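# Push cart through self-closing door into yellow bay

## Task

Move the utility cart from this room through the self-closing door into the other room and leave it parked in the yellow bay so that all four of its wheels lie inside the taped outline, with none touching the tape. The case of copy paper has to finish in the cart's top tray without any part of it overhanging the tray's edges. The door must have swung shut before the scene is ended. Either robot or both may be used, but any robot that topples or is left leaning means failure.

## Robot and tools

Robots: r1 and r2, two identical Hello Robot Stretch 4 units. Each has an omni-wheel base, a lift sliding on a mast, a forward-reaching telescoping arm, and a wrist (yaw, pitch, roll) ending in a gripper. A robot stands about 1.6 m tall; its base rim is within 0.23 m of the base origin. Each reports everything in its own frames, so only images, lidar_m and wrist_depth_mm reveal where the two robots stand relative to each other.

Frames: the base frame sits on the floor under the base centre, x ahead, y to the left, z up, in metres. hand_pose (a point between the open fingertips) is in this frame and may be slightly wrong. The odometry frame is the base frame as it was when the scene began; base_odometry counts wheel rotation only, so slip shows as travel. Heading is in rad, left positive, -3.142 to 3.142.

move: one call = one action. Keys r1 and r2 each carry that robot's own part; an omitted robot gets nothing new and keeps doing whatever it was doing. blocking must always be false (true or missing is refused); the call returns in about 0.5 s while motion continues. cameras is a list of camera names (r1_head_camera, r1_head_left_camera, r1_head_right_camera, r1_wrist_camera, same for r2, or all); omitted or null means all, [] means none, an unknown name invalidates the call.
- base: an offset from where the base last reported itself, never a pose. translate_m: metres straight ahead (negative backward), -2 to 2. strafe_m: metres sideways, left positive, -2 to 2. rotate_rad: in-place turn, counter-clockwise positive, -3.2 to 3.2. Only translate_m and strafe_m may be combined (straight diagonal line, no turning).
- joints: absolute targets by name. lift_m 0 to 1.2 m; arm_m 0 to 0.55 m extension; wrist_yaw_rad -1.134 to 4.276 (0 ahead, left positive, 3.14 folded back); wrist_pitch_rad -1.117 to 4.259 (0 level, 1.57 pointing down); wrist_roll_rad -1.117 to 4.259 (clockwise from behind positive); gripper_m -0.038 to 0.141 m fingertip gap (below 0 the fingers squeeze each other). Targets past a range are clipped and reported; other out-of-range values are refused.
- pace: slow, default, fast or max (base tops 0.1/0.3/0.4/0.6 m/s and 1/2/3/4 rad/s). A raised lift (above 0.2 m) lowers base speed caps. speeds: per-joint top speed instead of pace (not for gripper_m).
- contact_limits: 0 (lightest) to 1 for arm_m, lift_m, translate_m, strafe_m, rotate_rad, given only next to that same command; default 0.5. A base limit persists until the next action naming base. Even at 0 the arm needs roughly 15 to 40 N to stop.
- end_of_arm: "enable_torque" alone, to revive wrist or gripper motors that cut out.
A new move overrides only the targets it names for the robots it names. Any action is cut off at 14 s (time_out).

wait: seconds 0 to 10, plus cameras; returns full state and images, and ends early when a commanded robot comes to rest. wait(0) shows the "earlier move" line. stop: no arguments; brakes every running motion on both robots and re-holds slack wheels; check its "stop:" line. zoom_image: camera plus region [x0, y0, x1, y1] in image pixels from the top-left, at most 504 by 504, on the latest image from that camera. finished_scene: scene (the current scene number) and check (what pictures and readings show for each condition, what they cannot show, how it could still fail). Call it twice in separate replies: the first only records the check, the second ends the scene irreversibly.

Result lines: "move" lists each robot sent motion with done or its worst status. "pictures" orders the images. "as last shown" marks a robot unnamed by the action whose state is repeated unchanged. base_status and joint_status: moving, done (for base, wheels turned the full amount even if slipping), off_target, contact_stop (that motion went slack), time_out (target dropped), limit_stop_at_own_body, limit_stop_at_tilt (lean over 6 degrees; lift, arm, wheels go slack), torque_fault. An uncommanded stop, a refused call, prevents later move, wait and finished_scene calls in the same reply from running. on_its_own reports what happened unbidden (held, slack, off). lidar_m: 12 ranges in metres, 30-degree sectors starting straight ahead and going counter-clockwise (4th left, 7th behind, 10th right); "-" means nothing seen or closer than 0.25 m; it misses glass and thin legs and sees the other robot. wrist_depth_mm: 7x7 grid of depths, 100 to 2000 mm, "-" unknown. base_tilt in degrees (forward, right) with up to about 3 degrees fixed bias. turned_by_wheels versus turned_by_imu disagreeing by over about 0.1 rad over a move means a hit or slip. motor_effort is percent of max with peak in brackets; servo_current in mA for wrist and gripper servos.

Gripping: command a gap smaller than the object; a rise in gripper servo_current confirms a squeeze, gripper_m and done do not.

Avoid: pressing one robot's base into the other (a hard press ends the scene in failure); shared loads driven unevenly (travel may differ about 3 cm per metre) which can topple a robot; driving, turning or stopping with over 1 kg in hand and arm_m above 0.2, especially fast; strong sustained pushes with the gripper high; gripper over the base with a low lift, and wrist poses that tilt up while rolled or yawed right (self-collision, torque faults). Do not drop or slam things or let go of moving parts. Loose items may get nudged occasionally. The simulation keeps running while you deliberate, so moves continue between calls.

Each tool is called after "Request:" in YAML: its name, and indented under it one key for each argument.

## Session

Scene 1 done. Now scene 2.

Request:
move:
  cameras: ["all"]
  blocking: false

Scene clock: 0.00 s.
r1.base_odometry: x=+0.000 y=+0.000 heading=+0.000
r1.turned_by_wheels: +0.000
r1.turned_by_imu: +0.000
r1.base_tilt: forward=-1.6 right=+1.3
r1.lidar_m: 0.96 1.73 2.02 2.40 3.92 1.59 0.85 0.76 0.78 0.89 0.77 0.77
r1.base_status: not commanded
r1.joint_positions: lift_m=+0.124 arm_m=+0.000 wrist_yaw_rad=+3.194 wrist_pitch_rad=+0.002 wrist_roll_rad=+0.000 gripper_m=+0.056
r1.joint_status: not commanded
r1.measured_speeds: translate_m=+0.000 strafe_m=+0.000 rotate_rad=+0.000 lift_m=+0.000 arm_m=+0.000 wrist_yaw_rad=+0.000 wrist_pitch_rad=+0.000 wrist_roll_rad=+0.000
r1.motor_effort: lift_m=+19 arm_m=-3 wheel_0=-1 wheel_1=+1 wheel_2=+0
r1.servo_current: wrist_yaw_rad=46 wrist_pitch_rad=39 wrist_roll_rad=33 gripper_m=39
r1.hand_pose: x=-0.1217 y=+0.0722 z=+0.3019 quat_wxyz=(-0.026, -0.001, +0.000, +1.000) (m; r1's base frame)
r1.wrist_depth_mm: - 135 - - - - - / - 135 135 - - - - / - 133 174 - - - - / 110 136 206 - - - - / 137 - - - - - - / - - 189 1098 196 1182 1138 / - 759 759 809 788 - 809
r2.base_odometry: x=+0.000 y=+0.000 heading=+0.000
r2.turned_by_wheels: +0.000
r2.turned_by_imu: +0.000
r2.base_tilt: forward=-0.7 right=+0.1
r2.lidar_m: 1.27 1.30 1.54 2.30 2.33 2.74 1.39 1.38 2.74 2.36 2.39 1.46
r2.base_status: not commanded
r2.joint_positions: lift_m=+0.200 arm_m=+0.000 wrist_yaw_rad=+3.211 wrist_pitch_rad=+0.001 wrist_roll_rad=+0.000 gripper_m=+0.056
r2.joint_status: not commanded
r2.measured_speeds: translate_m=+0.000 strafe_m=+0.000 rotate_rad=+0.000 lift_m=+0.000 arm_m=+0.000 wrist_yaw_rad=+0.000 wrist_pitch_rad=+0.000 wrist_roll_rad=+0.000
r2.motor_effort: lift_m=+18 arm_m=-4 wheel_0=-1 wheel_1=+1 wheel_2=+1
r2.servo_current: wrist_yaw_rad=46 wrist_pitch_rad=33 wrist_roll_rad=39 gripper_m=52
r2.hand_pose: x=-0.1228 y=+0.0671 z=+0.3779 quat_wxyz=(-0.035, -0.001, +0.000, +0.999) (m; r2's base frame)
r2.wrist_depth_mm: - - 137 - - - - / - - 137 - - - - / - 119 146 - - - - / - 141 175 - - - - / 215 - - - - - - / 204 1336 195 1281 191 1366 1205 / 200 244 946 112 - 904 904
pictures: r1_head_camera, r1_head_left_camera, r1_head_right_camera, r1_wrist_camera, r2_head_camera, r2_head_left_camera, r2_head_right_camera, r2_wrist_camera
Images, in order (width x height): r1_head_camera 420x560, r1_head_left_camera 420x672, r1_head_right_camera 420x672, r1_wrist_camera 616x392, r2_head_camera 420x560, r2_head_left_camera 420x672, r2_head_right_camera 420x672, r2_wrist_camera 616x392.

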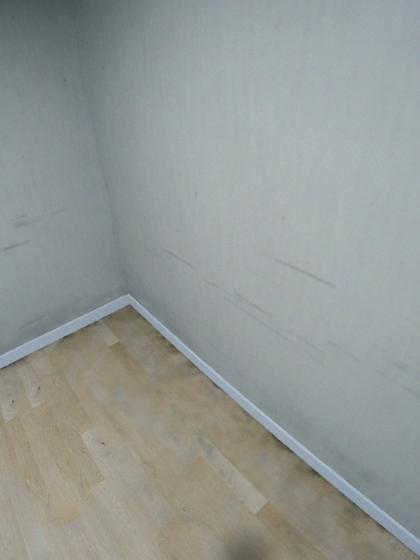

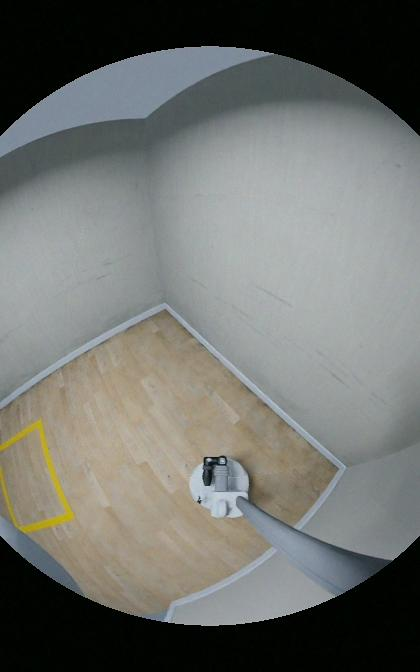

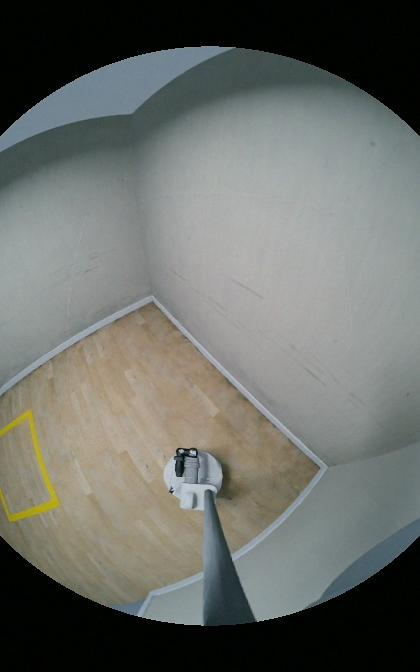

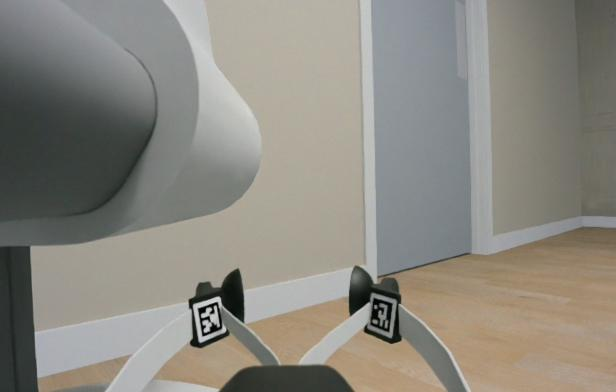

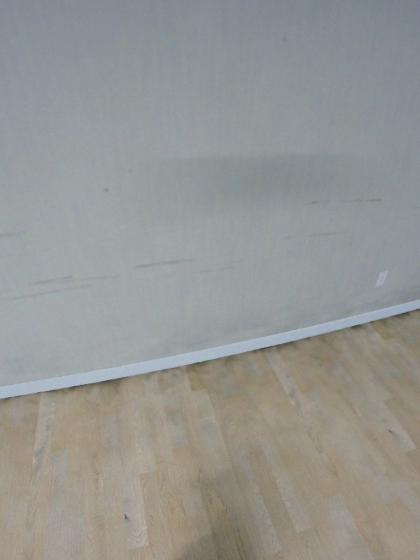

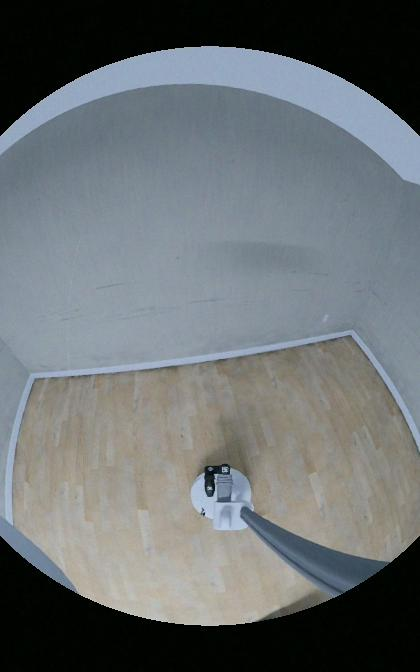

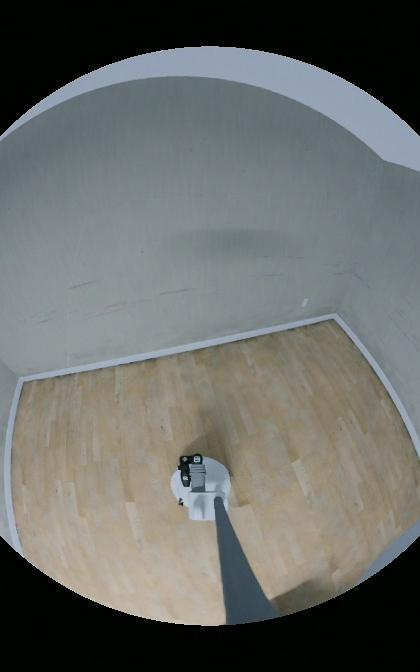

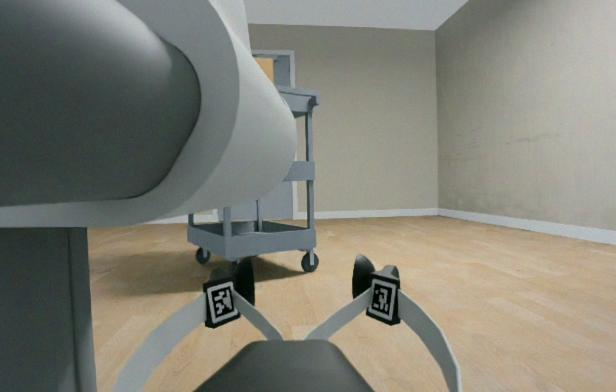

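Request:
move:
  r1: {"base": {"rotate_rad": 2.1}}
  r2: {"base": {"rotate_rad": 3.1}}
  cameras: []
  blocking: false

Request:
wait:
  seconds: 3
  cameras: []

Request:
wait:
  seconds: 1.5
  cameras: ["r1_head_camera", "r1_head_left_camera", "r1_head_right_camera", "r2_head_camera", "r2_head_left_camera", "r2_head_right_camera"]

Scene clock: 28.30 s.
move: r1 moving; r2 moving
r1.base_odometry: x=+0.000 y=+0.000 heading=+0.253
r1.turned_by_wheels: +0.253
r1.turned_by_imu: +0.253
r1.base_tilt: forward=-1.6 right=+1.3
r1.lidar_m: 1.15 2.01 2.10 2.97 2.65 1.07 0.80 0.74 0.80 0.80 0.71 0.82
r1.base_status: rotate_rad moving
r1.joint_positions: lift_m=+0.124 arm_m=+0.000 wrist_yaw_rad=+3.194 wrist_pitch_rad=+0.002 wrist_roll_rad=+0.000 gripper_m=+0.056
r1.joint_status: not commanded
r1.measured_speeds: translate_m=+0.000 strafe_m=+0.000 rotate_rad=+0.974 lift_m=+0.000 arm_m=+0.000 wrist_yaw_rad=+0.000 wrist_pitch_rad=+0.000 wrist_roll_rad=+0.000
r1.motor_effort: lift_m=+20(20) arm_m=-3(4) wheel_0=-9(9) wheel_1=-7(8) wheel_2=-6(7)
r1.servo_current: wrist_yaw_rad=52(52) wrist_pitch_rad=39(52) wrist_roll_rad=59(65) gripper_m=39(46)
r1.hand_pose: x=-0.1217 y=+0.0722 z=+0.3019 quat_wxyz=(-0.026, -0.001, +0.000, +1.000) (m; r1's base frame)
r1.wrist_depth_mm: - 135 - - - - - / - 135 135 - - - 1808 / - 132 175 - - - - / 110 136 207 - - - - / 137 - - - - - 1576 / - - 190 - 195 1160 1138 / - 159 759 809 788 - 809
r2.base_odometry: x=+0.000 y=+0.000 heading=+0.252
r2.turned_by_wheels: +0.252
r2.turned_by_imu: +0.245
r2.base_tilt: forward=-0.7 right=+0.0
r2.lidar_m: 1.27 1.35 1.91 2.30 2.42 3.34 1.42 3.33 2.47 2.38 1.81 1.34
r2.base_status: rotate_rad moving
r2.joint_positions: lift_m=+0.200 arm_m=+0.000 wrist_yaw_rad=+3.211 wrist_pitch_rad=+0.001 wrist_roll_rad=+0.000 gripper_m=+0.056
r2.joint_status: not commanded
r2.measured_speeds: translate_m=+0.002 strafe_m=+0.000 rotate_rad=+0.977 lift_m=+0.000 arm_m=+0.000 wrist_yaw_rad=+0.000 wrist_pitch_rad=+0.000 wrist_roll_rad=+0.000
r2.motor_effort: lift_m=+18(18) arm_m=-4(4) wheel_0=-6(10) wheel_1=-8(10) wheel_2=-10(12)
r2.servo_current: wrist_yaw_rad=46(52) wrist_pitch_rad=46(46) wrist_roll_rad=59(59) gripper_m=46(52)
r2.hand_pose: x=-0.1228 y=+0.0671 z=+0.3779 quat_wxyz=(-0.035, -0.001, +0.000, +0.999) (m; r2's base frame)
r2.wrist_depth_mm: - - 137 - - - - / - - 137 - - - - / - 119 146 289 - - - / - 141 176 - - - - / 215 - - - - - - / 203 1308 196 1366 191 1397 1229 / 200 243 960 112 - 917 891
pictures: none
No camera images: "cameras" was empty.

Scene clock: 30.13 s.
earlier move: r1 done; r2 moving
r1.base_odometry: x=+0.000 y=+0.000 heading=+2.099
r1.turned_by_wheels: +1.847
r1.turned_by_imu: +1.857
r1.base_tilt: forward=-1.6 right=+1.2
r1.lidar_m: 3.92 1.62 0.87 0.73 0.74 0.90 0.77 0.77 0.94 1.72 2.02 2.41
r1.base_status: done
r1.joint_positions: lift_m=+0.124 arm_m=+0.000 wrist_yaw_rad=+3.194 wrist_pitch_rad=+0.002 wrist_roll_rad=+0.000 gripper_m=+0.056
r1.joint_status: not commanded
r1.measured_speeds: translate_m=+0.000 strafe_m=+0.000 rotate_rad=+0.000 lift_m=+0.000 arm_m=+0.000 wrist_yaw_rad=+0.000 wrist_pitch_rad=+0.000 wrist_roll_rad=+0.000
r1.motor_effort: lift_m=+20(20) arm_m=-4(4) wheel_0=-3(10) wheel_1=-3(9) wheel_2=-1(8)
r1.servo_current: wrist_yaw_rad=33(65) wrist_pitch_rad=39(52) wrist_roll_rad=26(65) gripper_m=39(46)
r1.hand_pose: x=-0.1216 y=+0.0722 z=+0.3019 quat_wxyz=(-0.026, -0.001, +0.000, +1.000) (m; r1's base frame)
r1.wrist_depth_mm: - 135 - - - - - / - 135 135 - - - - / - 132 174 - - - - / 110 136 206 - - - - / - - - - - - - / - - 190 - 194 1025 - / - 759 759 798 788 - 759
r2.base_odometry: x=+0.000 y=+0.000 heading=+3.054
r2.turned_by_wheels: +2.802
r2.turned_by_imu: +2.727
r2.base_tilt: forward=-0.7 right=+0.1
r2.lidar_m: 1.47 1.35 2.90 2.37 2.36 1.58 1.29 1.26 1.44 2.34 2.31 2.60
r2.base_status: rotate_rad moving
r2.joint_positions: lift_m=+0.200 arm_m=+0.000 wrist_yaw_rad=+3.211 wrist_pitch_rad=+0.001 wrist_roll_rad=+0.000 gripper_m=+0.056
r2.joint_status: not commanded
r2.measured_speeds: translate_m=+0.001 strafe_m=+0.000 rotate_rad=+0.455 lift_m=+0.000 arm_m=+0.000 wrist_yaw_rad=+0.000 wrist_pitch_rad=+0.000 wrist_roll_rad=+0.000
r2.motor_effort: lift_m=+18(18) arm_m=-4(4) wheel_0=-2(10) wheel_1=-1(10) wheel_2=-4(12)
r2.servo_current: wrist_yaw_rad=52(65) wrist_pitch_rad=39(46) wrist_roll_rad=39(59) gripper_m=46(59)
r2.hand_pose: x=-0.1228 y=+0.0671 z=+0.3779 quat_wxyz=(-0.035, -0.001, +0.000, +0.999) (m; r2's base frame)
r2.wrist_depth_mm: - 114 138 - - - - / - 108 138 - - - - / - 120 147 236 - - - / - 141 165 - - - - / 216 - - - - - - / 203 1229 192 1205 192 1366 1229 / 202 245 960 112 - 904 891
wait: 1.83 of 3 s (r1 has come to rest)
pictures: none
No camera images: "cameras" was empty.

Scene clock: 30.63 s.
earlier move: r2 done
r1.base_odometry: x=+0.000 y=+0.000 heading=+2.099
r1.turned_by_wheels: +0.000
r1.turned_by_imu: +0.000
r1.base_tilt: forward=-1.6 right=+1.2
r1.lidar_m: 3.90 1.59 0.86 0.76 0.74 0.88 0.77 0.78 0.95 1.76 2.02 2.42
r1.base_status: done
r1.joint_positions: lift_m=+0.124 arm_m=+0.000 wrist_yaw_rad=+3.194 wrist_pitch_rad=+0.002 wrist_roll_rad=+0.000 gripper_m=+0.056
r1.joint_status: not commanded
r1.measured_speeds: translate_m=+0.000 strafe_m=+0.000 rotate_rad=+0.000 lift_m=+0.000 arm_m=+0.000 wrist_yaw_rad=+0.000 wrist_pitch_rad=+0.000 wrist_roll_rad=+0.000
r1.motor_effort: lift_m=+20(20) arm_m=-4(4) wheel_0=-4(10) wheel_1=-3(9) wheel_2=-2(8)
r1.servo_current: wrist_yaw_rad=39(72) wrist_pitch_rad=39(52) wrist_roll_rad=46(65) gripper_m=46(46)
r1.hand_pose: x=-0.1216 y=+0.0722 z=+0.3019 quat_wxyz=(-0.026, -0.001, +0.000, +1.000) (m; r1's base frame)
r1.wrist_depth_mm: - 135 - - - - - / - 135 135 - - - - / - 132 174 - - - - / 110 136 207 - - - - / - - - - - - - / - - 190 - 194 1008 - / - 759 759 798 798 - 759
r2.base_odometry: x=+0.000 y=+0.000 heading=+3.099
r2.turned_by_wheels: +0.045
r2.turned_by_imu: +0.044
r2.base_tilt: forward=-0.7 right=+0.1
r2.lidar_m: 1.41 1.38 2.82 2.36 2.33 1.54 1.30 1.26 1.47 2.32 2.31 2.65
r2.base_status: done
r2.joint_positions: lift_m=+0.200 arm_m=+0.000 wrist_yaw_rad=+3.211 wrist_pitch_rad=+0.001 wrist_roll_rad=+0.000 gripper_m=+0.056
r2.joint_status: not commanded
r2.measured_speeds: translate_m=+0.000 strafe_m=+0.000 rotate_rad=+0.000 lift_m=+0.000 arm_m=+0.000 wrist_yaw_rad=+0.000 wrist_pitch_rad=+0.000 wrist_roll_rad=+0.000
r2.motor_effort: lift_m=+18(18) arm_m=-4(4) wheel_0=-3(10) wheel_1=-3(10) wheel_2=-4(12)
r2.servo_current: wrist_yaw_rad=46(65) wrist_pitch_rad=39(46) wrist_roll_rad=59(59) gripper_m=59(59)
r2.hand_pose: x=-0.1228 y=+0.0671 z=+0.3779 quat_wxyz=(-0.035, -0.001, +0.000, +0.999) (m; r2's base frame)
r2.wrist_depth_mm: - 114 137 - - - - / - 108 137 - - - - / - 120 147 235 - - - / - 141 164 - - - - / 216 - - - - - - / 203 1205 191 1205 191 1366 1205 / 202 246 960 112 - 904 904
wait: 0.50 of 1.5 s (r2 has come to rest)
pictures: r1_head_camera, r1_head_left_camera, r1_head_right_camera, r2_head_camera, r2_head_left_camera, r2_head_right_camera
Images, in order (width x height): r1_head_camera 420x560, r1_head_left_camera 420x672, r1_head_right_camera 420x672, r2_head_camera 420x560, r2_head_left_camera 420x672, r2_head_right_camera 420x672.

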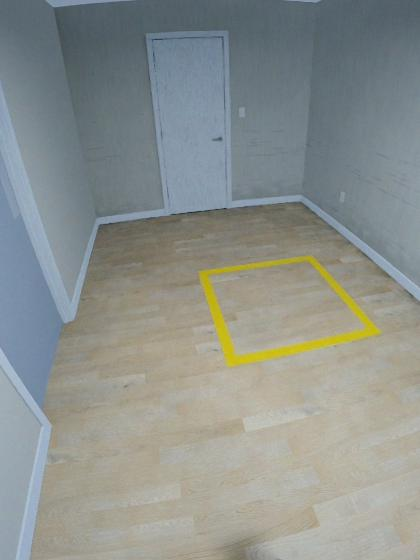

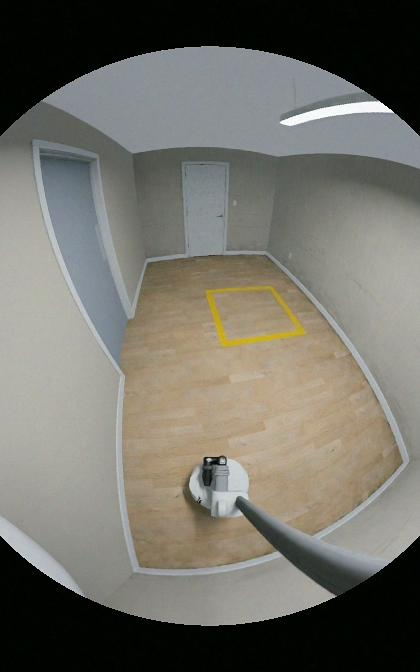

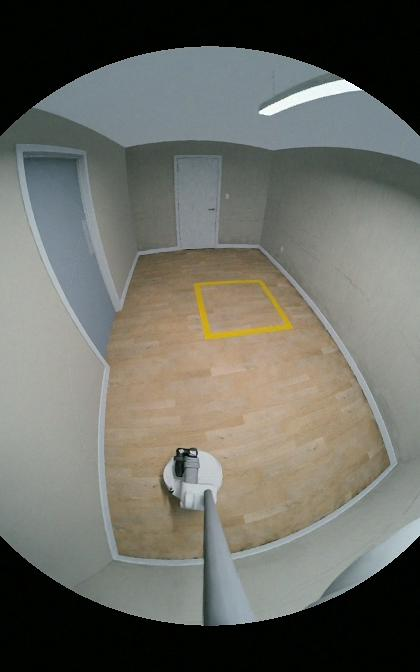

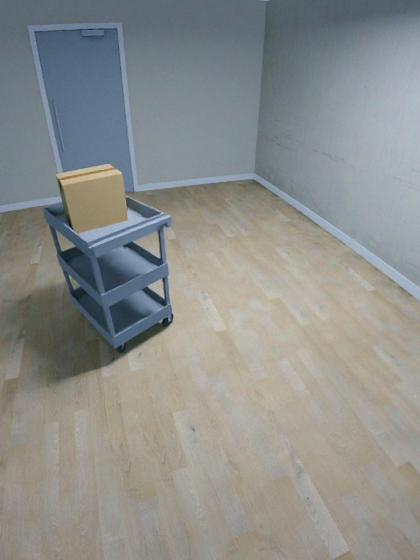

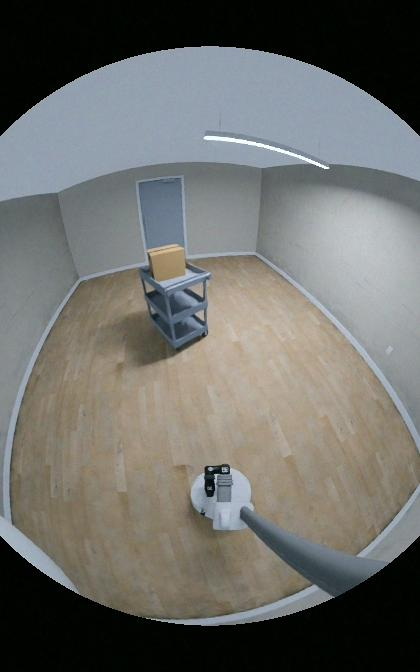

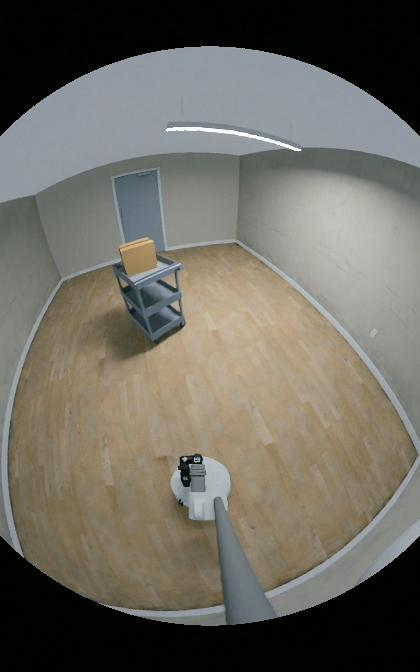

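Request:
zoom_image:
  camera: "r2_head_camera"
  region: [20, 130, 200, 370]

Request:
zoom_image:
  camera: "r2_head_left_camera"
  region: [110, 150, 250, 370]

Request:
zoom_image:
  camera: "r2_wrist_camera"
  region: [160, 20, 460, 300]

Scaled by 2.100 from the camera's 420x560 image, which has a finer 1200x1600 frame.

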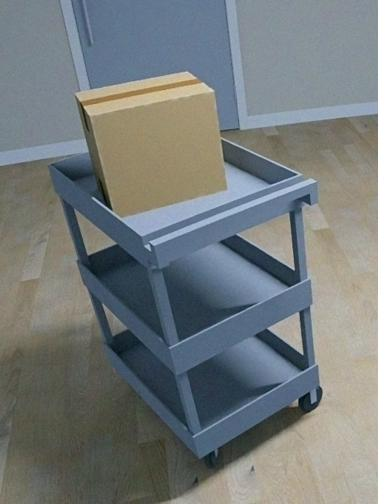

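Scaled by 2.291 from the camera's 420x672 image, which has a finer 600x960 frame.

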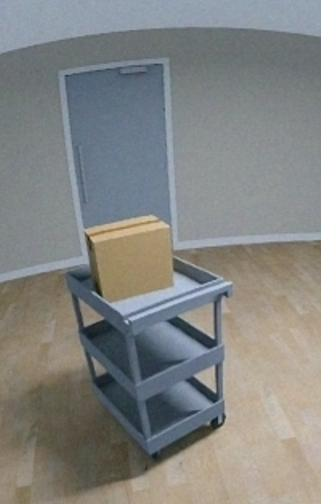

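This scene's latest camera images include none from r2_wrist_camera. They are from: r1_head_camera, r1_head_left_camera, r1_head_right_camera, r2_head_camera, r2_head_left_camera, r2_head_right_camera. r2_wrist_camera's image comes with the result of a call that names it in "cameras".

Request:
zoom_image:
  camera: "r2_head_camera"
  region: [0, 10, 160, 220]

Request:
zoom_image:
  camera: "r1_head_camera"
  region: [0, 80, 200, 560]

Scaled by 2.400 from the camera's 420x560 image, which has a finer 1200x1600 frame.

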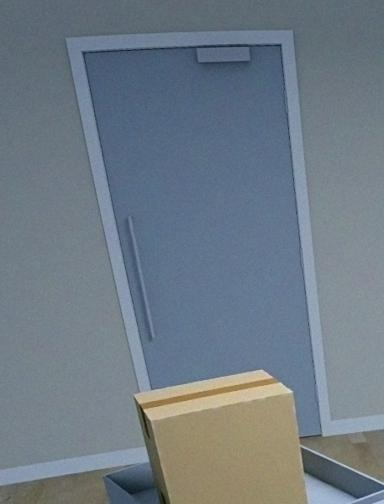

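Scaled by 1.050 from the camera's 420x560 image, which has a finer 600x800 frame.

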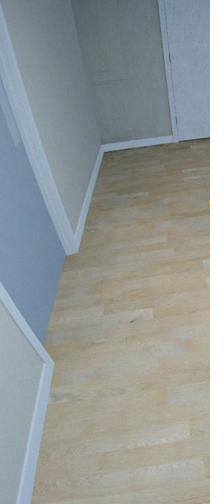

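Request:
move:
  r1: {"base": {"rotate_rad": 1.78}}
  r2: {"base": {"translate_m": 1.3, "strafe_m": 1.2}, "pace": "fast"}
  cameras: []
  blocking: false

Request:
wait:
  seconds: 4
  cameras: ["r1_head_camera"]

Request:
wait:
  seconds: 5
  cameras: ["r2_head_camera", "r2_head_right_camera"]

Scene clock: 218.57 s.
move: r1 moving; r2 moving
r1.base_odometry: x=+0.000 y=+0.000 heading=+2.352
r1.turned_by_wheels: +0.253
r1.turned_by_imu: +0.254
r1.base_tilt: forward=-1.6 right=+1.3
r1.lidar_m: 2.71 1.03 0.78 0.75 0.81 0.79 0.76 0.81 1.15 2.01 2.11 2.96
r1.base_status: rotate_rad moving
r1.joint_positions: lift_m=+0.124 arm_m=+0.000 wrist_yaw_rad=+3.194 wrist_pitch_rad=+0.002 wrist_roll_rad=+0.000 gripper_m=+0.056
r1.joint_status: not commanded
r1.measured_speeds: translate_m=+0.000 strafe_m=+0.000 rotate_rad=+0.971 lift_m=+0.000 arm_m=+0.000 wrist_yaw_rad=+0.000 wrist_pitch_rad=+0.000 wrist_roll_rad=+0.000
r1.motor_effort: lift_m=+19(20) arm_m=-4(4) wheel_0=-8(10) wheel_1=-7(8) wheel_2=-6(7)
r1.servo_current: wrist_yaw_rad=46(46) wrist_pitch_rad=33(52) wrist_roll_rad=52(65) gripper_m=39(46)
r1.hand_pose: x=-0.1216 y=+0.0722 z=+0.3019 quat_wxyz=(-0.026, -0.001, +0.000, +1.000) (m; r1's base frame)
r1.wrist_depth_mm: - 135 - - - - - / - 135 135 - - - - / - 132 174 - - - - / 110 136 207 - - - - / - - - - - - - / - - 190 - 195 - - / - 759 750 167 788 - 809
r2.base_odometry: x=-0.040 y=-0.034 heading=+3.099
r2.turned_by_wheels: -0.001
r2.turned_by_imu: +0.000
r2.base_tilt: forward=-0.7 right=+0.1
r2.lidar_m: 1.36 1.33 2.80 2.35 2.33 1.59 1.33 1.33 1.53 2.34 2.34 2.67
r2.base_status: translate_m moving; strafe_m moving
r2.joint_positions: lift_m=+0.200 arm_m=+0.000 wrist_yaw_rad=+3.211 wrist_pitch_rad=+0.001 wrist_roll_rad=+0.000 gripper_m=+0.056
r2.joint_status: not commanded
r2.measured_speeds: translate_m=+0.151 strafe_m=+0.141 rotate_rad=-0.004 lift_m=+0.000 arm_m=+0.000 wrist_yaw_rad=+0.000 wrist_pitch_rad=+0.000 wrist_roll_rad=+0.000
r2.motor_effort: lift_m=+18(18) arm_m=-4(4) wheel_0=-9(10) wheel_1=+14(15) wheel_2=-13(13)
r2.servo_current: wrist_yaw_rad=52(52) wrist_pitch_rad=33(46) wrist_roll_rad=39(52) gripper_m=39(52)
r2.hand_pose: x=-0.1228 y=+0.0671 z=+0.3779 quat_wxyz=(-0.035, -0.001, +0.000, +0.999) (m; r2's base frame)
r2.wrist_depth_mm: - - 137 - - - - / - - 137 - - - - / - 114 143 227 - - - / - 141 159 - - - - / 213 - - - - - - / 200 1182 193 1205 191 1397 1229 / 199 242 976 112 - 917 878
pictures: none
No camera images: "cameras" was empty.

Scene clock: 220.23 s.
earlier move: r1 done; r2 moving
r1.base_odometry: x=+0.000 y=+0.000 heading=-2.404
r1.turned_by_wheels: +1.527
r1.turned_by_imu: +1.535
r1.base_tilt: forward=-1.6 right=+1.2
r1.lidar_m: 0.72 0.78 0.81 0.77 0.82 1.09 2.00 2.11 2.86 3.31 1.13 0.77
r1.base_status: done
r1.joint_positions: lift_m=+0.124 arm_m=+0.000 wrist_yaw_rad=+3.194 wrist_pitch_rad=+0.002 wrist_roll_rad=+0.000 gripper_m=+0.056
r1.joint_status: not commanded
r1.measured_speeds: translate_m=+0.000 strafe_m=+0.000 rotate_rad=+0.000 lift_m=+0.000 arm_m=+0.000 wrist_yaw_rad=+0.000 wrist_pitch_rad=+0.000 wrist_roll_rad=+0.000
r1.motor_effort: lift_m=+19(20) arm_m=-4(4) wheel_0=-2(10) wheel_1=-2(8) wheel_2=-1(8)
r1.servo_current: wrist_yaw_rad=46(65) wrist_pitch_rad=39(52) wrist_roll_rad=33(65) gripper_m=46(46)
r1.hand_pose: x=-0.1216 y=+0.0722 z=+0.3019 quat_wxyz=(-0.026, -0.001, +0.000, +1.000) (m; r1's base frame)
r1.wrist_depth_mm: - 135 - - - - - / - 135 146 - - - - / - 132 174 - - - - / 110 136 223 - - - - / 137 - - - - 1863 - / 1205 1229 197 1205 195 1160 1025 / - 809 768 809 788 - 798
r2.base_odometry: x=-0.517 y=-0.437 heading=+3.099
r2.turned_by_wheels: +0.000
r2.turned_by_imu: +0.002
r2.base_tilt: forward=-0.7 right=+0.1
r2.lidar_m: 0.80 1.16 2.46 2.05 2.04 2.22 1.88 1.89 2.17 2.62 2.60 1.13
r2.base_status: translate_m moving; strafe_m moving
r2.joint_positions: lift_m=+0.200 arm_m=+0.000 wrist_yaw_rad=+3.211 wrist_pitch_rad=+0.001 wrist_roll_rad=+0.000 gripper_m=+0.056
r2.joint_status: not commanded
r2.measured_speeds: translate_m=+0.292 strafe_m=+0.272 rotate_rad=+0.001 lift_m=+0.000 arm_m=+0.000 wrist_yaw_rad=+0.000 wrist_pitch_rad=+0.000 wrist_roll_rad=+0.000
r2.motor_effort: lift_m=+18(18) arm_m=-4(4) wheel_0=-5(10) wheel_1=+7(16) wheel_2=-9(14)
r2.servo_current: wrist_yaw_rad=52(65) wrist_pitch_rad=39(46) wrist_roll_rad=52(59) gripper_m=46(52)
r2.hand_pose: x=-0.1228 y=+0.0671 z=+0.3779 quat_wxyz=(-0.035, -0.001, +0.000, +0.999) (m; r2's base frame)
r2.wrist_depth_mm: - - 137 - - - - / - - 138 - - - - / - 114 144 - - - - / - 140 179 - - - - / 213 - - - - - - / 201 1336 195 1308 191 1397 1229 / 199 242 946 112 - 904 891
wait: 1.67 of 4 s (r1 has come to rest)
pictures: r1_head_camera
Images, in order (width x height): r1_head_camera 420x560.

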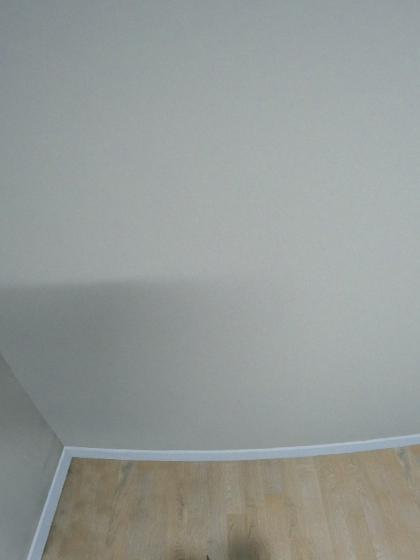

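Scene clock: 223.73 s.
earlier move: r2 done
r1.base_odometry: x=+0.000 y=+0.000 heading=-2.404
r1.turned_by_wheels: +0.000
r1.turned_by_imu: +0.000
r1.base_tilt: forward=-1.6 right=+1.3
r1.lidar_m: 0.74 0.77 0.78 0.76 0.79 1.10 2.01 2.12 2.86 3.34 1.12 0.81
r1.base_status: done
r1.joint_positions: lift_m=+0.124 arm_m=+0.000 wrist_yaw_rad=+3.194 wrist_pitch_rad=+0.002 wrist_roll_rad=+0.000 gripper_m=+0.056
r1.joint_status: not commanded
r1.measured_speeds: translate_m=+0.000 strafe_m=+0.000 rotate_rad=+0.000 lift_m=+0.000 arm_m=+0.000 wrist_yaw_rad=+0.000 wrist_pitch_rad=+0.000 wrist_roll_rad=+0.000
r1.motor_effort: lift_m=+19(20) arm_m=-4(4) wheel_0=-2(10) wheel_1=-1(8) wheel_2=-1(8)
r1.servo_current: wrist_yaw_rad=59(72) wrist_pitch_rad=39(52) wrist_roll_rad=46(72) gripper_m=46(46)
r1.hand_pose: x=-0.1216 y=+0.0722 z=+0.3019 quat_wxyz=(-0.026, -0.001, +0.000, +1.000) (m; r1's base frame)
r1.wrist_depth_mm: - 135 - - - - - / - 135 146 - - - - / - 132 174 - - - - / 110 136 223 - - - - / 137 - - - - 1808 - / 1229 1229 197 1205 196 1138 1042 / - 809 759 798 788 - 809
r2.base_odometry: x=-1.350 y=-1.143 heading=+3.099
r2.turned_by_wheels: +0.000
r2.turned_by_imu: +0.002
r2.base_tilt: forward=-0.7 right=+0.0
r2.lidar_m: 2.86 2.89 1.90 1.60 1.58 1.81 2.87 2.86 3.28 0.62 0.51 0.51
r2.base_status: done
r2.joint_positions: lift_m=+0.200 arm_m=+0.000 wrist_yaw_rad=+3.211 wrist_pitch_rad=+0.001 wrist_roll_rad=+0.000 gripper_m=+0.056
r2.joint_status: not commanded
r2.measured_speeds: translate_m=+0.000 strafe_m=+0.000 rotate_rad=+0.000 lift_m=+0.000 arm_m=+0.000 wrist_yaw_rad=+0.000 wrist_pitch_rad=+0.000 wrist_roll_rad=+0.000
r2.motor_effort: lift_m=+18(18) arm_m=-4(5) wheel_0=-4(10) wheel_1=+1(16) wheel_2=-4(14)
r2.servo_current: wrist_yaw_rad=39(65) wrist_pitch_rad=33(46) wrist_roll_rad=52(59) gripper_m=52(52)
r2.hand_pose: x=-0.1228 y=+0.0671 z=+0.3779 quat_wxyz=(-0.035, -0.001, +0.000, +0.999) (m; r2's base frame)
r2.wrist_depth_mm: - 114 137 - - - 1808 / - 108 138 - - - 1808 / - 120 147 - - - - / - 141 178 - - - - / 216 - - - - - 1756 / 204 1308 196 1308 191 1336 1255 / 201 245 976 112 - 917 891
wait: 3.50 of 5 s (r2 has come to rest)
pictures: r2_head_camera, r2_head_right_camera
Images, in order (width x height): r2_head_camera 420x560, r2_head_right_camera 420x672.

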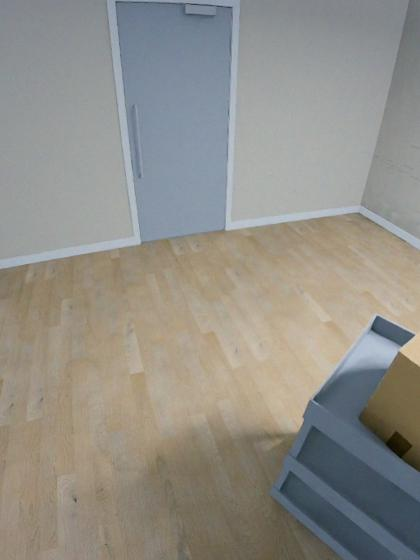

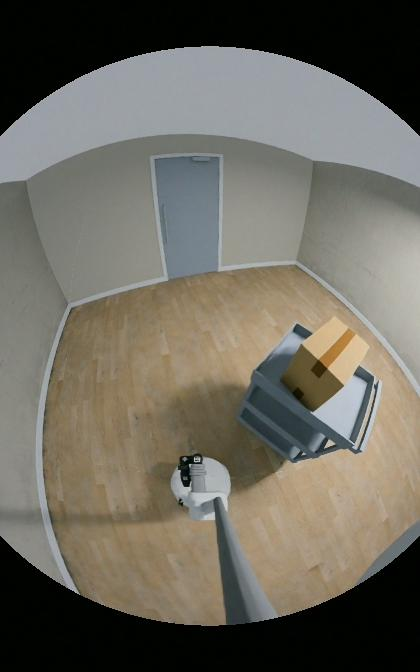

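Request:
move:
  r1: {"base": {"strafe_m": -1.15}, "pace": "fast"}
  r2: {"base": {"rotate_rad": 1.17}, "joints": {"lift_m": 0.75}}
  cameras: []
  blocking: false

Request:
wait:
  seconds: 4
  cameras: []

Request:
wait:
  seconds: 4
  cameras: ["r1_head_camera", "r1_head_left_camera", "r2_head_camera", "r2_head_right_camera"]

Scene clock: 357.63 s.
move: r1 moving; r2 moving
r1.base_odometry: x=-0.039 y=+0.043 heading=-2.404
r1.turned_by_wheels: +0.000
r1.turned_by_imu: -0.001
r1.base_tilt: forward=-1.6 right=+1.2
r1.lidar_m: 0.74 0.77 0.87 0.81 0.86 1.18 2.00 2.09 2.82 3.33 1.14 0.81
r1.base_status: strafe_m moving
r1.joint_positions: lift_m=+0.124 arm_m=+0.000 wrist_yaw_rad=+3.194 wrist_pitch_rad=+0.002 wrist_roll_rad=+0.000 gripper_m=+0.056
r1.joint_status: not commanded
r1.measured_speeds: translate_m=+0.001 strafe_m=-0.226 rotate_rad=-0.005 lift_m=+0.000 arm_m=+0.000 wrist_yaw_rad=+0.000 wrist_pitch_rad=+0.000 wrist_roll_rad=+0.000
r1.motor_effort: lift_m=+19(20) arm_m=-4(4) wheel_0=+14(14) wheel_1=-11(14) wheel_2=+0(2)
r1.servo_current: wrist_yaw_rad=65(65) wrist_pitch_rad=39(46) wrist_roll_rad=59(72) gripper_m=39(39)
r1.hand_pose: x=-0.1216 y=+0.0722 z=+0.3019 quat_wxyz=(-0.026, -0.001, +0.000, +1.000) (m; r1's base frame)
r1.wrist_depth_mm: - 135 - - - - - / - 135 146 - - - - / - 133 175 - - - - / 110 136 223 - - - - / 137 - - - - 1808 - / 1229 1229 196 1205 196 1160 1025 / - 809 759 809 788 - 798
r2.base_odometry: x=-1.350 y=-1.143 heading=-2.932
r2.turned_by_wheels: +0.253
r2.turned_by_imu: +0.246
r2.base_tilt: forward=-0.7 right=+0.1
r2.lidar_m: 2.87 2.39 1.69 1.58 1.67 2.23 2.89 2.98 3.26 0.52 0.51 0.56
r2.base_status: rotate_rad moving
r2.joint_positions: lift_m=+0.238 arm_m=+0.000 wrist_yaw_rad=+3.211 wrist_pitch_rad=+0.001 wrist_roll_rad=+0.000 gripper_m=+0.056
r2.joint_status: lift_m moving
r2.measured_speeds: translate_m=-0.001 strafe_m=+0.000 rotate_rad=+0.971 lift_m=+0.146 arm_m=+0.000 wrist_yaw_rad=+0.000 wrist_pitch_rad=+0.000 wrist_roll_rad=+0.000
r2.motor_effort: lift_m=+24(24) arm_m=-4(4) wheel_0=-6(11) wheel_1=-8(10) wheel_2=-11(11)
r2.servo_current: wrist_yaw_rad=46(59) wrist_pitch_rad=39(46) wrist_roll_rad=39(52) gripper_m=46(59)
r2.hand_pose: x=-0.1228 y=+0.0671 z=+0.4157 quat_wxyz=(-0.035, -0.001, +0.000, +0.999) (m; r2's base frame)
r2.wrist_depth_mm: - 114 138 - - - - / - 108 137 - - - - / - 120 147 - - - - / - 141 178 - - - - / 216 - - - - - - / 204 1464 195 1397 190 1464 1336 / 201 245 1025 112 - 991 960
pictures: none
No camera images: "cameras" was empty.

Scene clock: 360.23 s.
earlier move: r1 moving; r2 done
r1.base_odometry: x=-0.710 y=+0.782 heading=-2.404
r1.turned_by_wheels: +0.000
r1.turned_by_imu: -0.006
r1.base_tilt: forward=-1.6 right=+1.3
r1.lidar_m: 0.76 0.81 1.12 1.81 1.86 2.10 1.96 2.03 2.80 2.88 1.26 0.91
r1.base_status: strafe_m moving
r1.joint_positions: lift_m=+0.124 arm_m=+0.000 wrist_yaw_rad=+3.194 wrist_pitch_rad=+0.002 wrist_roll_rad=+0.000 gripper_m=+0.056
r1.joint_status: not commanded
r1.measured_speeds: translate_m=+0.000 strafe_m=-0.303 rotate_rad=-0.002 lift_m=+0.000 arm_m=+0.000 wrist_yaw_rad=+0.000 wrist_pitch_rad=+0.000 wrist_roll_rad=+0.000
r1.motor_effort: lift_m=+19(20) arm_m=-4(4) wheel_0=+2(15) wheel_1=-1(14) wheel_2=-1(2)
r1.servo_current: wrist_yaw_rad=39(65) wrist_pitch_rad=33(52) wrist_roll_rad=46(72) gripper_m=46(46)
r1.hand_pose: x=-0.1216 y=+0.0722 z=+0.3019 quat_wxyz=(-0.026, -0.001, +0.000, +1.000) (m; r1's base frame)
r1.wrist_depth_mm: - 135 - - - - - / - 135 139 - - - - / - 132 163 - - - - / 109 135 212 - - - - / 137 - - - - - - / 1118 1229 195 1205 195 1160 1138 / - 159 759 798 788 - 798
r2.base_odometry: x=-1.350 y=-1.143 heading=-2.015
r2.turned_by_wheels: +0.917
r2.turned_by_imu: +0.893
r2.base_tilt: forward=-0.7 right=+0.1
r2.lidar_m: 1.79 1.60 1.61 1.94 2.86 2.88 3.46 0.57 0.51 0.54 2.86 2.83
r2.base_status: done
r2.joint_positions: lift_m=+0.750 arm_m=+0.000 wrist_yaw_rad=+3.211 wrist_pitch_rad=+0.001 wrist_roll_rad=+0.000 gripper_m=+0.056
r2.joint_status: all done
r2.measured_speeds: translate_m=+0.000 strafe_m=+0.000 rotate_rad=+0.000 lift_m=+0.000 arm_m=+0.000 wrist_yaw_rad=+0.000 wrist_pitch_rad=+0.000 wrist_roll_rad=+0.000
r2.motor_effort: lift_m=+21(25) arm_m=-4(5) wheel_0=-2(11) wheel_1=-4(10) wheel_2=-3(12)
r2.servo_current: wrist_yaw_rad=59(65) wrist_pitch_rad=39(46) wrist_roll_rad=46(59) gripper_m=46(59)
r2.hand_pose: x=-0.1228 y=+0.0671 z=+0.9276 quat_wxyz=(-0.035, -0.001, +0.000, +0.999) (m; r2's base frame)
r2.wrist_depth_mm: - - 137 - - - - / - 108 138 - - - - / - 119 147 - - - - / - 141 177 - - - - / 216 - - - - - - / 203 - 194 - 191 - - / 201 246 - 112 - - -
wait: 2.60 of 4 s (r2 has come to rest)
pictures: none
No camera images: "cameras" was empty.

Scene clock: 361.17 s.
earlier move: r1 done
r1.base_odometry: x=-0.773 y=+0.851 heading=-2.404
r1.turned_by_wheels: +0.000
r1.turned_by_imu: -0.001
r1.base_tilt: forward=-1.6 right=+1.2
r1.lidar_m: 0.77 0.79 1.10 1.91 1.97 2.10 1.98 2.08 2.74 2.80 1.18 0.89
r1.base_status: done
r1.joint_positions: lift_m=+0.124 arm_m=+0.000 wrist_yaw_rad=+3.194 wrist_pitch_rad=+0.002 wrist_roll_rad=+0.000 gripper_m=+0.056
r1.joint_status: not commanded
r1.measured_speeds: translate_m=+0.000 strafe_m=+0.000 rotate_rad=+0.000 lift_m=+0.000 arm_m=+0.000 wrist_yaw_rad=+0.000 wrist_pitch_rad=+0.000 wrist_roll_rad=+0.000
r1.motor_effort: lift_m=+19(20) arm_m=-4(4) wheel_0=+0(15) wheel_1=+1(14) wheel_2=+0(2)
r1.servo_current: wrist_yaw_rad=65(72) wrist_pitch_rad=46(52) wrist_roll_rad=46(72) gripper_m=39(46)
r1.hand_pose: x=-0.1216 y=+0.0722 z=+0.3019 quat_wxyz=(-0.026, -0.001, +0.000, +1.000) (m; r1's base frame)
r1.wrist_depth_mm: - 133 133 - - - - / - 117 133 - - - - / - 122 137 - - - - / - 134 188 - - - - / 137 - - - - - - / - 1229 194 1229 196 1160 1138 / - 809 291 798 798 - 809
r2.base_odometry: x=-1.350 y=-1.143 heading=-2.015
r2.turned_by_wheels: +0.000
r2.turned_by_imu: +0.000
r2.base_tilt: forward=-0.7 right=+0.1
r2.lidar_m: 1.79 1.59 1.63 1.94 2.85 2.90 3.49 0.54 0.49 0.50 2.89 2.83
r2.base_status: done
r2.joint_positions: lift_m=+0.750 arm_m=+0.000 wrist_yaw_rad=+3.211 wrist_pitch_rad=+0.001 wrist_roll_rad=+0.000 gripper_m=+0.056
r2.joint_status: all done
r2.measured_speeds: translate_m=+0.000 strafe_m=+0.000 rotate_rad=+0.000 lift_m=+0.000 arm_m=+0.000 wrist_yaw_rad=+0.000 wrist_pitch_rad=+0.000 wrist_roll_rad=+0.000
r2.motor_effort: lift_m=+21(25) arm_m=-4(5) wheel_0=-2(11) wheel_1=-4(10) wheel_2=-3(12)
r2.servo_current: wrist_yaw_rad=39(65) wrist_pitch_rad=39(46) wrist_roll_rad=52(59) gripper_m=46(59)
r2.hand_pose: x=-0.1228 y=+0.0671 z=+0.9276 quat_wxyz=(-0.035, -0.001, +0.000, +0.999) (m; r2's base frame)
r2.wrist_depth_mm: - - 138 - - - - / - 108 137 - - - - / - 120 147 - - - - / - 140 177 - - - - / 216 - - - - - - / 204 - 194 - 191 - - / 200 245 - 112 - - 1983
wait: 0.93 of 4 s (r1 has come to rest)
pictures: r1_head_camera, r1_head_left_camera, r2_head_camera, r2_head_right_camera
Images, in order (width x height): r1_head_camera 420x560, r1_head_left_camera 420x672, r2_head_camera 420x560, r2_head_right_camera 420x672.

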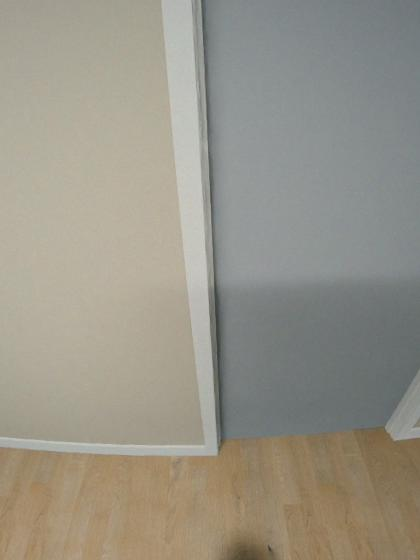

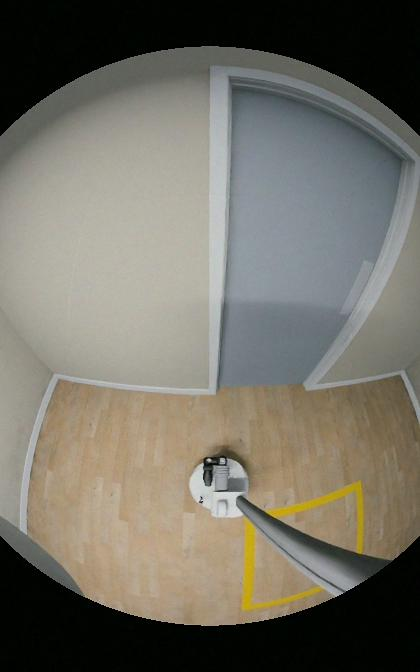

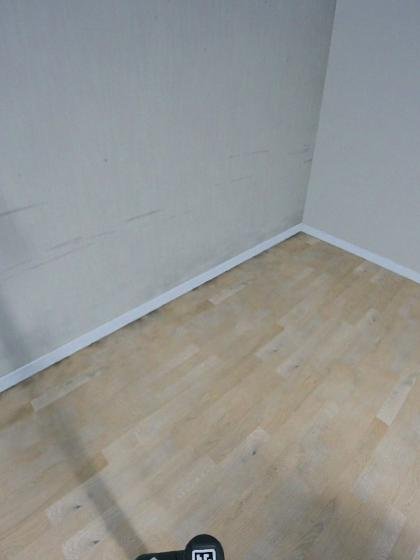

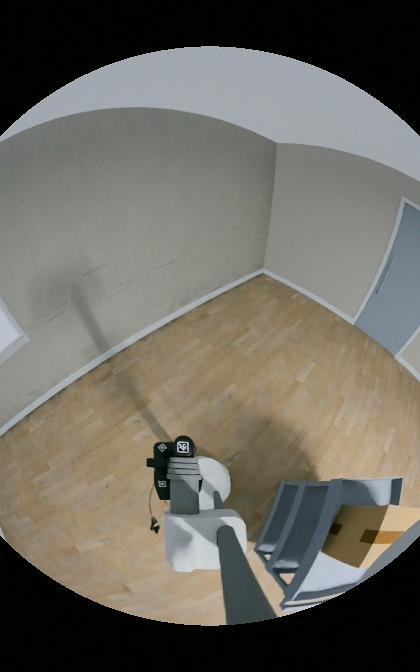

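Request:
move:
  r1: {"base": {"strafe_m": -0.47}}
  r2: {"base": {"translate_m": 1.286, "strafe_m": -1.399}, "joints": {"wrist_yaw_rad": -0.84, "gripper_m": 0.09}, "pace": "fast"}
  cameras: []
  blocking: false

Request:
wait:
  seconds: 4
  cameras: ["r1_head_camera"]

Request:
wait:
  seconds: 6
  cameras: ["r1_head_left_camera", "r2_head_camera", "r2_head_right_camera", "r2_wrist_camera"]

Scene clock: 398.43 s.
move: r1 moving; r2 moving
r1.base_odometry: x=-0.798 y=+0.878 heading=-2.404
r1.turned_by_wheels: +0.000
r1.turned_by_imu: +0.000
r1.base_tilt: forward=-1.6 right=+1.2
r1.lidar_m: 0.79 0.82 1.10 1.94 2.01 2.07 1.96 2.08 2.79 2.74 1.18 0.91
r1.base_status: strafe_m moving
r1.joint_positions: lift_m=+0.124 arm_m=+0.000 wrist_yaw_rad=+3.194 wrist_pitch_rad=+0.002 wrist_roll_rad=+0.000 gripper_m=+0.056
r1.joint_status: not commanded
r1.measured_speeds: translate_m=+0.000 strafe_m=-0.140 rotate_rad=+0.000 lift_m=+0.000 arm_m=+0.000 wrist_yaw_rad=+0.000 wrist_pitch_rad=+0.000 wrist_roll_rad=+0.000
r1.motor_effort: lift_m=+19(20) arm_m=-4(4) wheel_0=+7(12) wheel_1=-9(11) wheel_2=+0(1)
r1.servo_current: wrist_yaw_rad=46(59) wrist_pitch_rad=39(46) wrist_roll_rad=52(72) gripper_m=46(46)
r1.hand_pose: x=-0.1216 y=+0.0722 z=+0.3019 quat_wxyz=(-0.026, -0.001, +0.000, +1.000) (m; r1's base frame)
r1.wrist_depth_mm: - 134 133 - - - - / - 121 134 - - - - / - 129 141 - - - - / - 135 195 - - - - / 137 - - - - - - / - 1205 193 1205 195 1160 1118 / - 820 759 809 788 - 809
r2.base_odometry: x=-1.395 y=-1.157 heading=-2.016
r2.turned_by_wheels: -0.001
r2.turned_by_imu: +0.000
r2.base_tilt: forward=-0.7 right=+0.0
r2.lidar_m: 1.77 1.60 1.59 1.97 2.90 2.92 3.47 0.56 0.51 0.50 2.83 2.82
r2.base_status: translate_m moving; strafe_m moving
r2.joint_positions: lift_m=+0.750 arm_m=+0.000 wrist_yaw_rad=+2.601 wrist_pitch_rad=+0.001 wrist_roll_rad=+0.000 gripper_m=+0.075
r2.joint_status: wrist_yaw_rad moving; gripper_m moving
r2.measured_speeds: translate_m=+0.122 strafe_m=-0.132 rotate_rad=+0.005 lift_m=+0.000 arm_m=+0.000 wrist_yaw_rad=-1.733 wrist_pitch_rad=+0.000 wrist_roll_rad=+0.000
r2.motor_effort: lift_m=+21(21) arm_m=-4(4) wheel_0=+11(15) wheel_1=-8(8) wheel_2=-13(13)
r2.servo_current: wrist_yaw_rad=111(182) wrist_pitch_rad=39(46) wrist_roll_rad=46(59) gripper_m=59(91)
r2.hand_pose: x=-0.0314 y=+0.2233 z=+0.9276 quat_wxyz=(+0.267, +0.000, +0.000, +0.964) (m; r2's base frame)
r2.wrist_depth_mm: - - - - - - - / - - - - - - - / 263 - - - - - - / - - - - - - - / - - - - - - - / - - 195 - 195 - - / - - - 112 - 1983 -
pictures: none
No camera images: "cameras" was empty.

Scene clock: 400.83 s.
earlier move: r1 done; r2 moving
r1.base_odometry: x=-1.089 y=+1.199 heading=-2.404
r1.turned_by_wheels: +0.000
r1.turned_by_imu: -0.003
r1.base_tilt: forward=-1.6 right=+1.3
r1.lidar_m: 0.86 0.91 1.12 2.37 2.46 2.08 1.95 2.06 2.42 2.31 1.23 0.86
r1.base_status: done
r1.joint_positions: lift_m=+0.124 arm_m=+0.000 wrist_yaw_rad=+3.194 wrist_pitch_rad=+0.002 wrist_roll_rad=+0.000 gripper_m=+0.056
r1.joint_status: not commanded
r1.measured_speeds: translate_m=+0.000 strafe_m=+0.000 rotate_rad=+0.000 lift_m=+0.000 arm_m=+0.000 wrist_yaw_rad=+0.000 wrist_pitch_rad=+0.000 wrist_roll_rad=+0.000
r1.motor_effort: lift_m=+20(20) arm_m=-4(4) wheel_0=+2(12) wheel_1=-1(12) wheel_2=+0(2)
r1.servo_current: wrist_yaw_rad=46(65) wrist_pitch_rad=39(52) wrist_roll_rad=65(72) gripper_m=52(52)
r1.hand_pose: x=-0.1216 y=+0.0722 z=+0.3019 quat_wxyz=(-0.026, -0.001, +0.000, +1.000) (m; r1's base frame)
r1.wrist_depth_mm: - 134 133 - - - - / - 121 133 - - - - / - 129 141 - - - - / - 135 193 - - - - / 138 - - - - - - / - 1205 193 1182 195 1160 1118 / - 809 768 798 741 - 798
r2.base_odometry: x=-2.254 y=-1.421 heading=-2.016
r2.turned_by_wheels: +0.000
r2.turned_by_imu: +0.002
r2.base_tilt: forward=-0.7 right=+0.1
r2.lidar_m: 1.71 1.56 1.57 1.93 3.80 1.15 0.66 0.87 3.16 2.18 1.93 1.96
r2.base_status: translate_m moving; strafe_m moving
r2.joint_positions: lift_m=+0.750 arm_m=+0.000 wrist_yaw_rad=-0.837 wrist_pitch_rad=+0.001 wrist_roll_rad=+0.000 gripper_m=+0.090
r2.joint_status: all done
r2.measured_speeds: translate_m=+0.270 strafe_m=-0.295 rotate_rad=+0.004 lift_m=+0.000 arm_m=+0.000 wrist_yaw_rad=+0.000 wrist_pitch_rad=+0.000 wrist_roll_rad=+0.000
r2.motor_effort: lift_m=+21(21) arm_m=-4(5) wheel_0=+5(15) wheel_1=-5(9) wheel_2=-9(14)
r2.servo_current: wrist_yaw_rad=52(182) wrist_pitch_rad=39(52) wrist_roll_rad=46(59) gripper_m=46(91)
r2.hand_pose: x=+0.2991 y=-0.2727 z=+0.9276 quat_wxyz=(+0.914, +0.000, +0.000, -0.406) (m; r2's base frame)
r2.wrist_depth_mm: - - - - - - - / 1983 - - - - - - / 1983 - - - - - - / 1921 - - - - - - / - - - - - - - / 1921 - 190 - 185 - - / 1921 1921 - 112 - - -
wait: 2.40 of 4 s (r1 has come to rest)
pictures: r1_head_camera
Images, in order (width x height): r1_head_camera 420x560.

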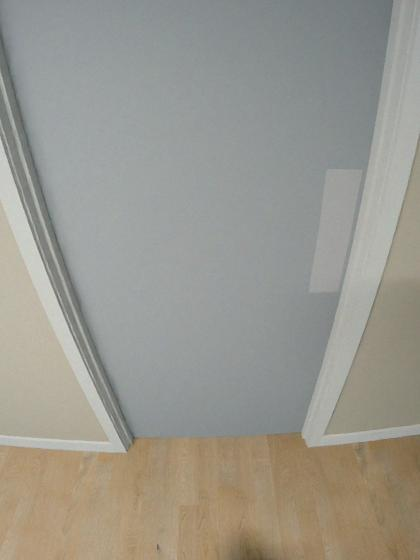

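Scene clock: 404.03 s.
earlier move: r2 done
r1.base_odometry: x=-1.089 y=+1.199 heading=-2.404
r1.turned_by_wheels: +0.000
r1.turned_by_imu: +0.000
r1.base_tilt: forward=-1.6 right=+1.3
r1.lidar_m: 0.86 0.91 1.13 2.38 2.44 2.08 1.96 2.04 2.41 2.30 1.17 0.88
r1.base_status: done
r1.joint_positions: lift_m=+0.124 arm_m=+0.000 wrist_yaw_rad=+3.194 wrist_pitch_rad=+0.002 wrist_roll_rad=+0.000 gripper_m=+0.056
r1.joint_status: not commanded
r1.measured_speeds: translate_m=+0.000 strafe_m=+0.000 rotate_rad=+0.000 lift_m=+0.000 arm_m=+0.000 wrist_yaw_rad=+0.000 wrist_pitch_rad=+0.000 wrist_roll_rad=+0.000
r1.motor_effort: lift_m=+19(20) arm_m=-4(4) wheel_0=+2(12) wheel_1=-1(12) wheel_2=+0(2)
r1.servo_current: wrist_yaw_rad=59(72) wrist_pitch_rad=46(52) wrist_roll_rad=46(72) gripper_m=39(52)
r1.hand_pose: x=-0.1216 y=+0.0722 z=+0.3019 quat_wxyz=(-0.026, -0.001, +0.000, +1.000) (m; r1's base frame)
r1.wrist_depth_mm: - 134 133 - - - - / - 121 134 - - - - / - 129 141 - - - - / - 135 193 - - - - / 137 - - - - - - / - 1205 193 1205 195 1160 1118 / - 809 759 798 741 - 809
r2.base_odometry: x=-3.166 y=-1.702 heading=-2.015
r2.turned_by_wheels: +0.000
r2.turned_by_imu: +0.001
r2.base_tilt: forward=-0.7 right=+0.1
r2.lidar_m: 1.24 1.52 1.53 1.86 3.67 1.51 1.52 3.18 1.79 1.04 1.00 0.99
r2.base_status: done
r2.joint_positions: lift_m=+0.750 arm_m=+0.000 wrist_yaw_rad=-0.837 wrist_pitch_rad=+0.001 wrist_roll_rad=+0.000 gripper_m=+0.090
r2.joint_status: all done
r2.measured_speeds: translate_m=+0.000 strafe_m=+0.000 rotate_rad=+0.000 lift_m=+0.000 arm_m=+0.000 wrist_yaw_rad=+0.000 wrist_pitch_rad=+0.000 wrist_roll_rad=+0.000
r2.motor_effort: lift_m=+21(21) arm_m=-4(5) wheel_0=-1(15) wheel_1=-2(9) wheel_2=-2(14)
r2.servo_current: wrist_yaw_rad=46(182) wrist_pitch_rad=46(52) wrist_roll_rad=46(59) gripper_m=52(91)
r2.hand_pose: x=+0.2991 y=-0.2727 z=+0.9277 quat_wxyz=(+0.914, +0.000, +0.000, -0.406) (m; r2's base frame)
r2.wrist_depth_mm: - - - - - - - / - - - - - - - / - - - - - - - / - - - - - - - / - - - - - - - / - - 191 - 186 - - / - - - 112 - - -
wait: 3.20 of 6 s (r2 has come to rest)
pictures: r1_head_left_camera, r2_head_camera, r2_head_right_camera, r2_wrist_camera
Images, in order (width x height): r1_head_left_camera 420x672, r2_head_camera 420x560, r2_head_right_camera 420x672, r2_wrist_camera 616x392.

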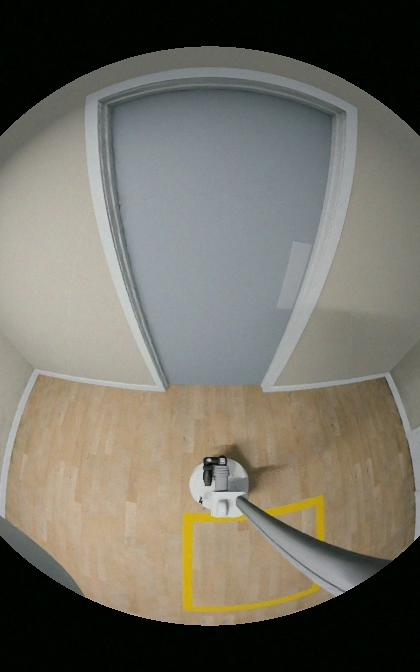

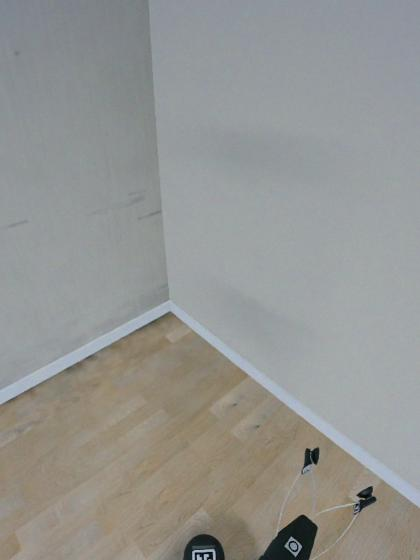

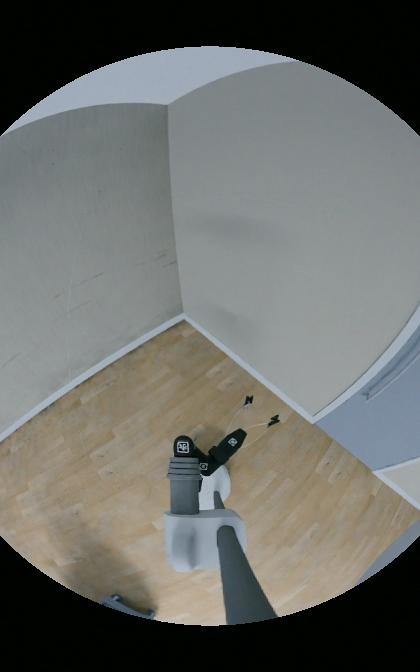

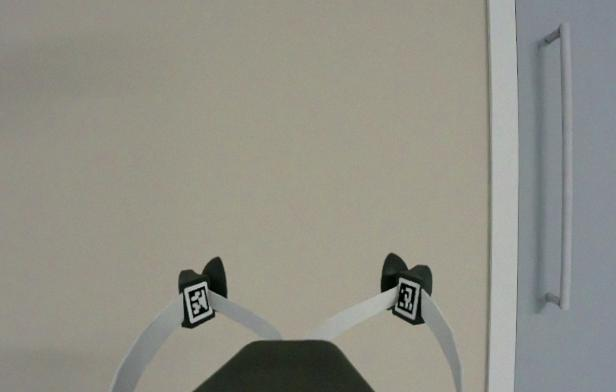

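Request:
zoom_image:
  camera: "r2_wrist_camera"
  region: [466, 0, 616, 100]

Request:
zoom_image:
  camera: "r2_wrist_camera"
  region: [466, 250, 616, 350]

Scaled by 3.360.

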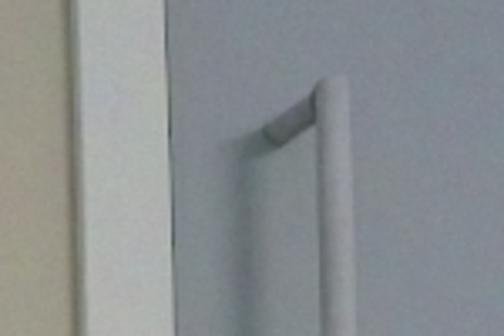

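Scaled by 3.360.

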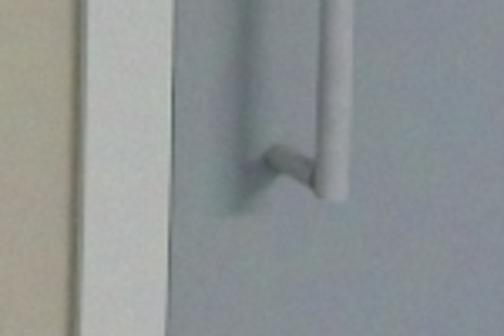

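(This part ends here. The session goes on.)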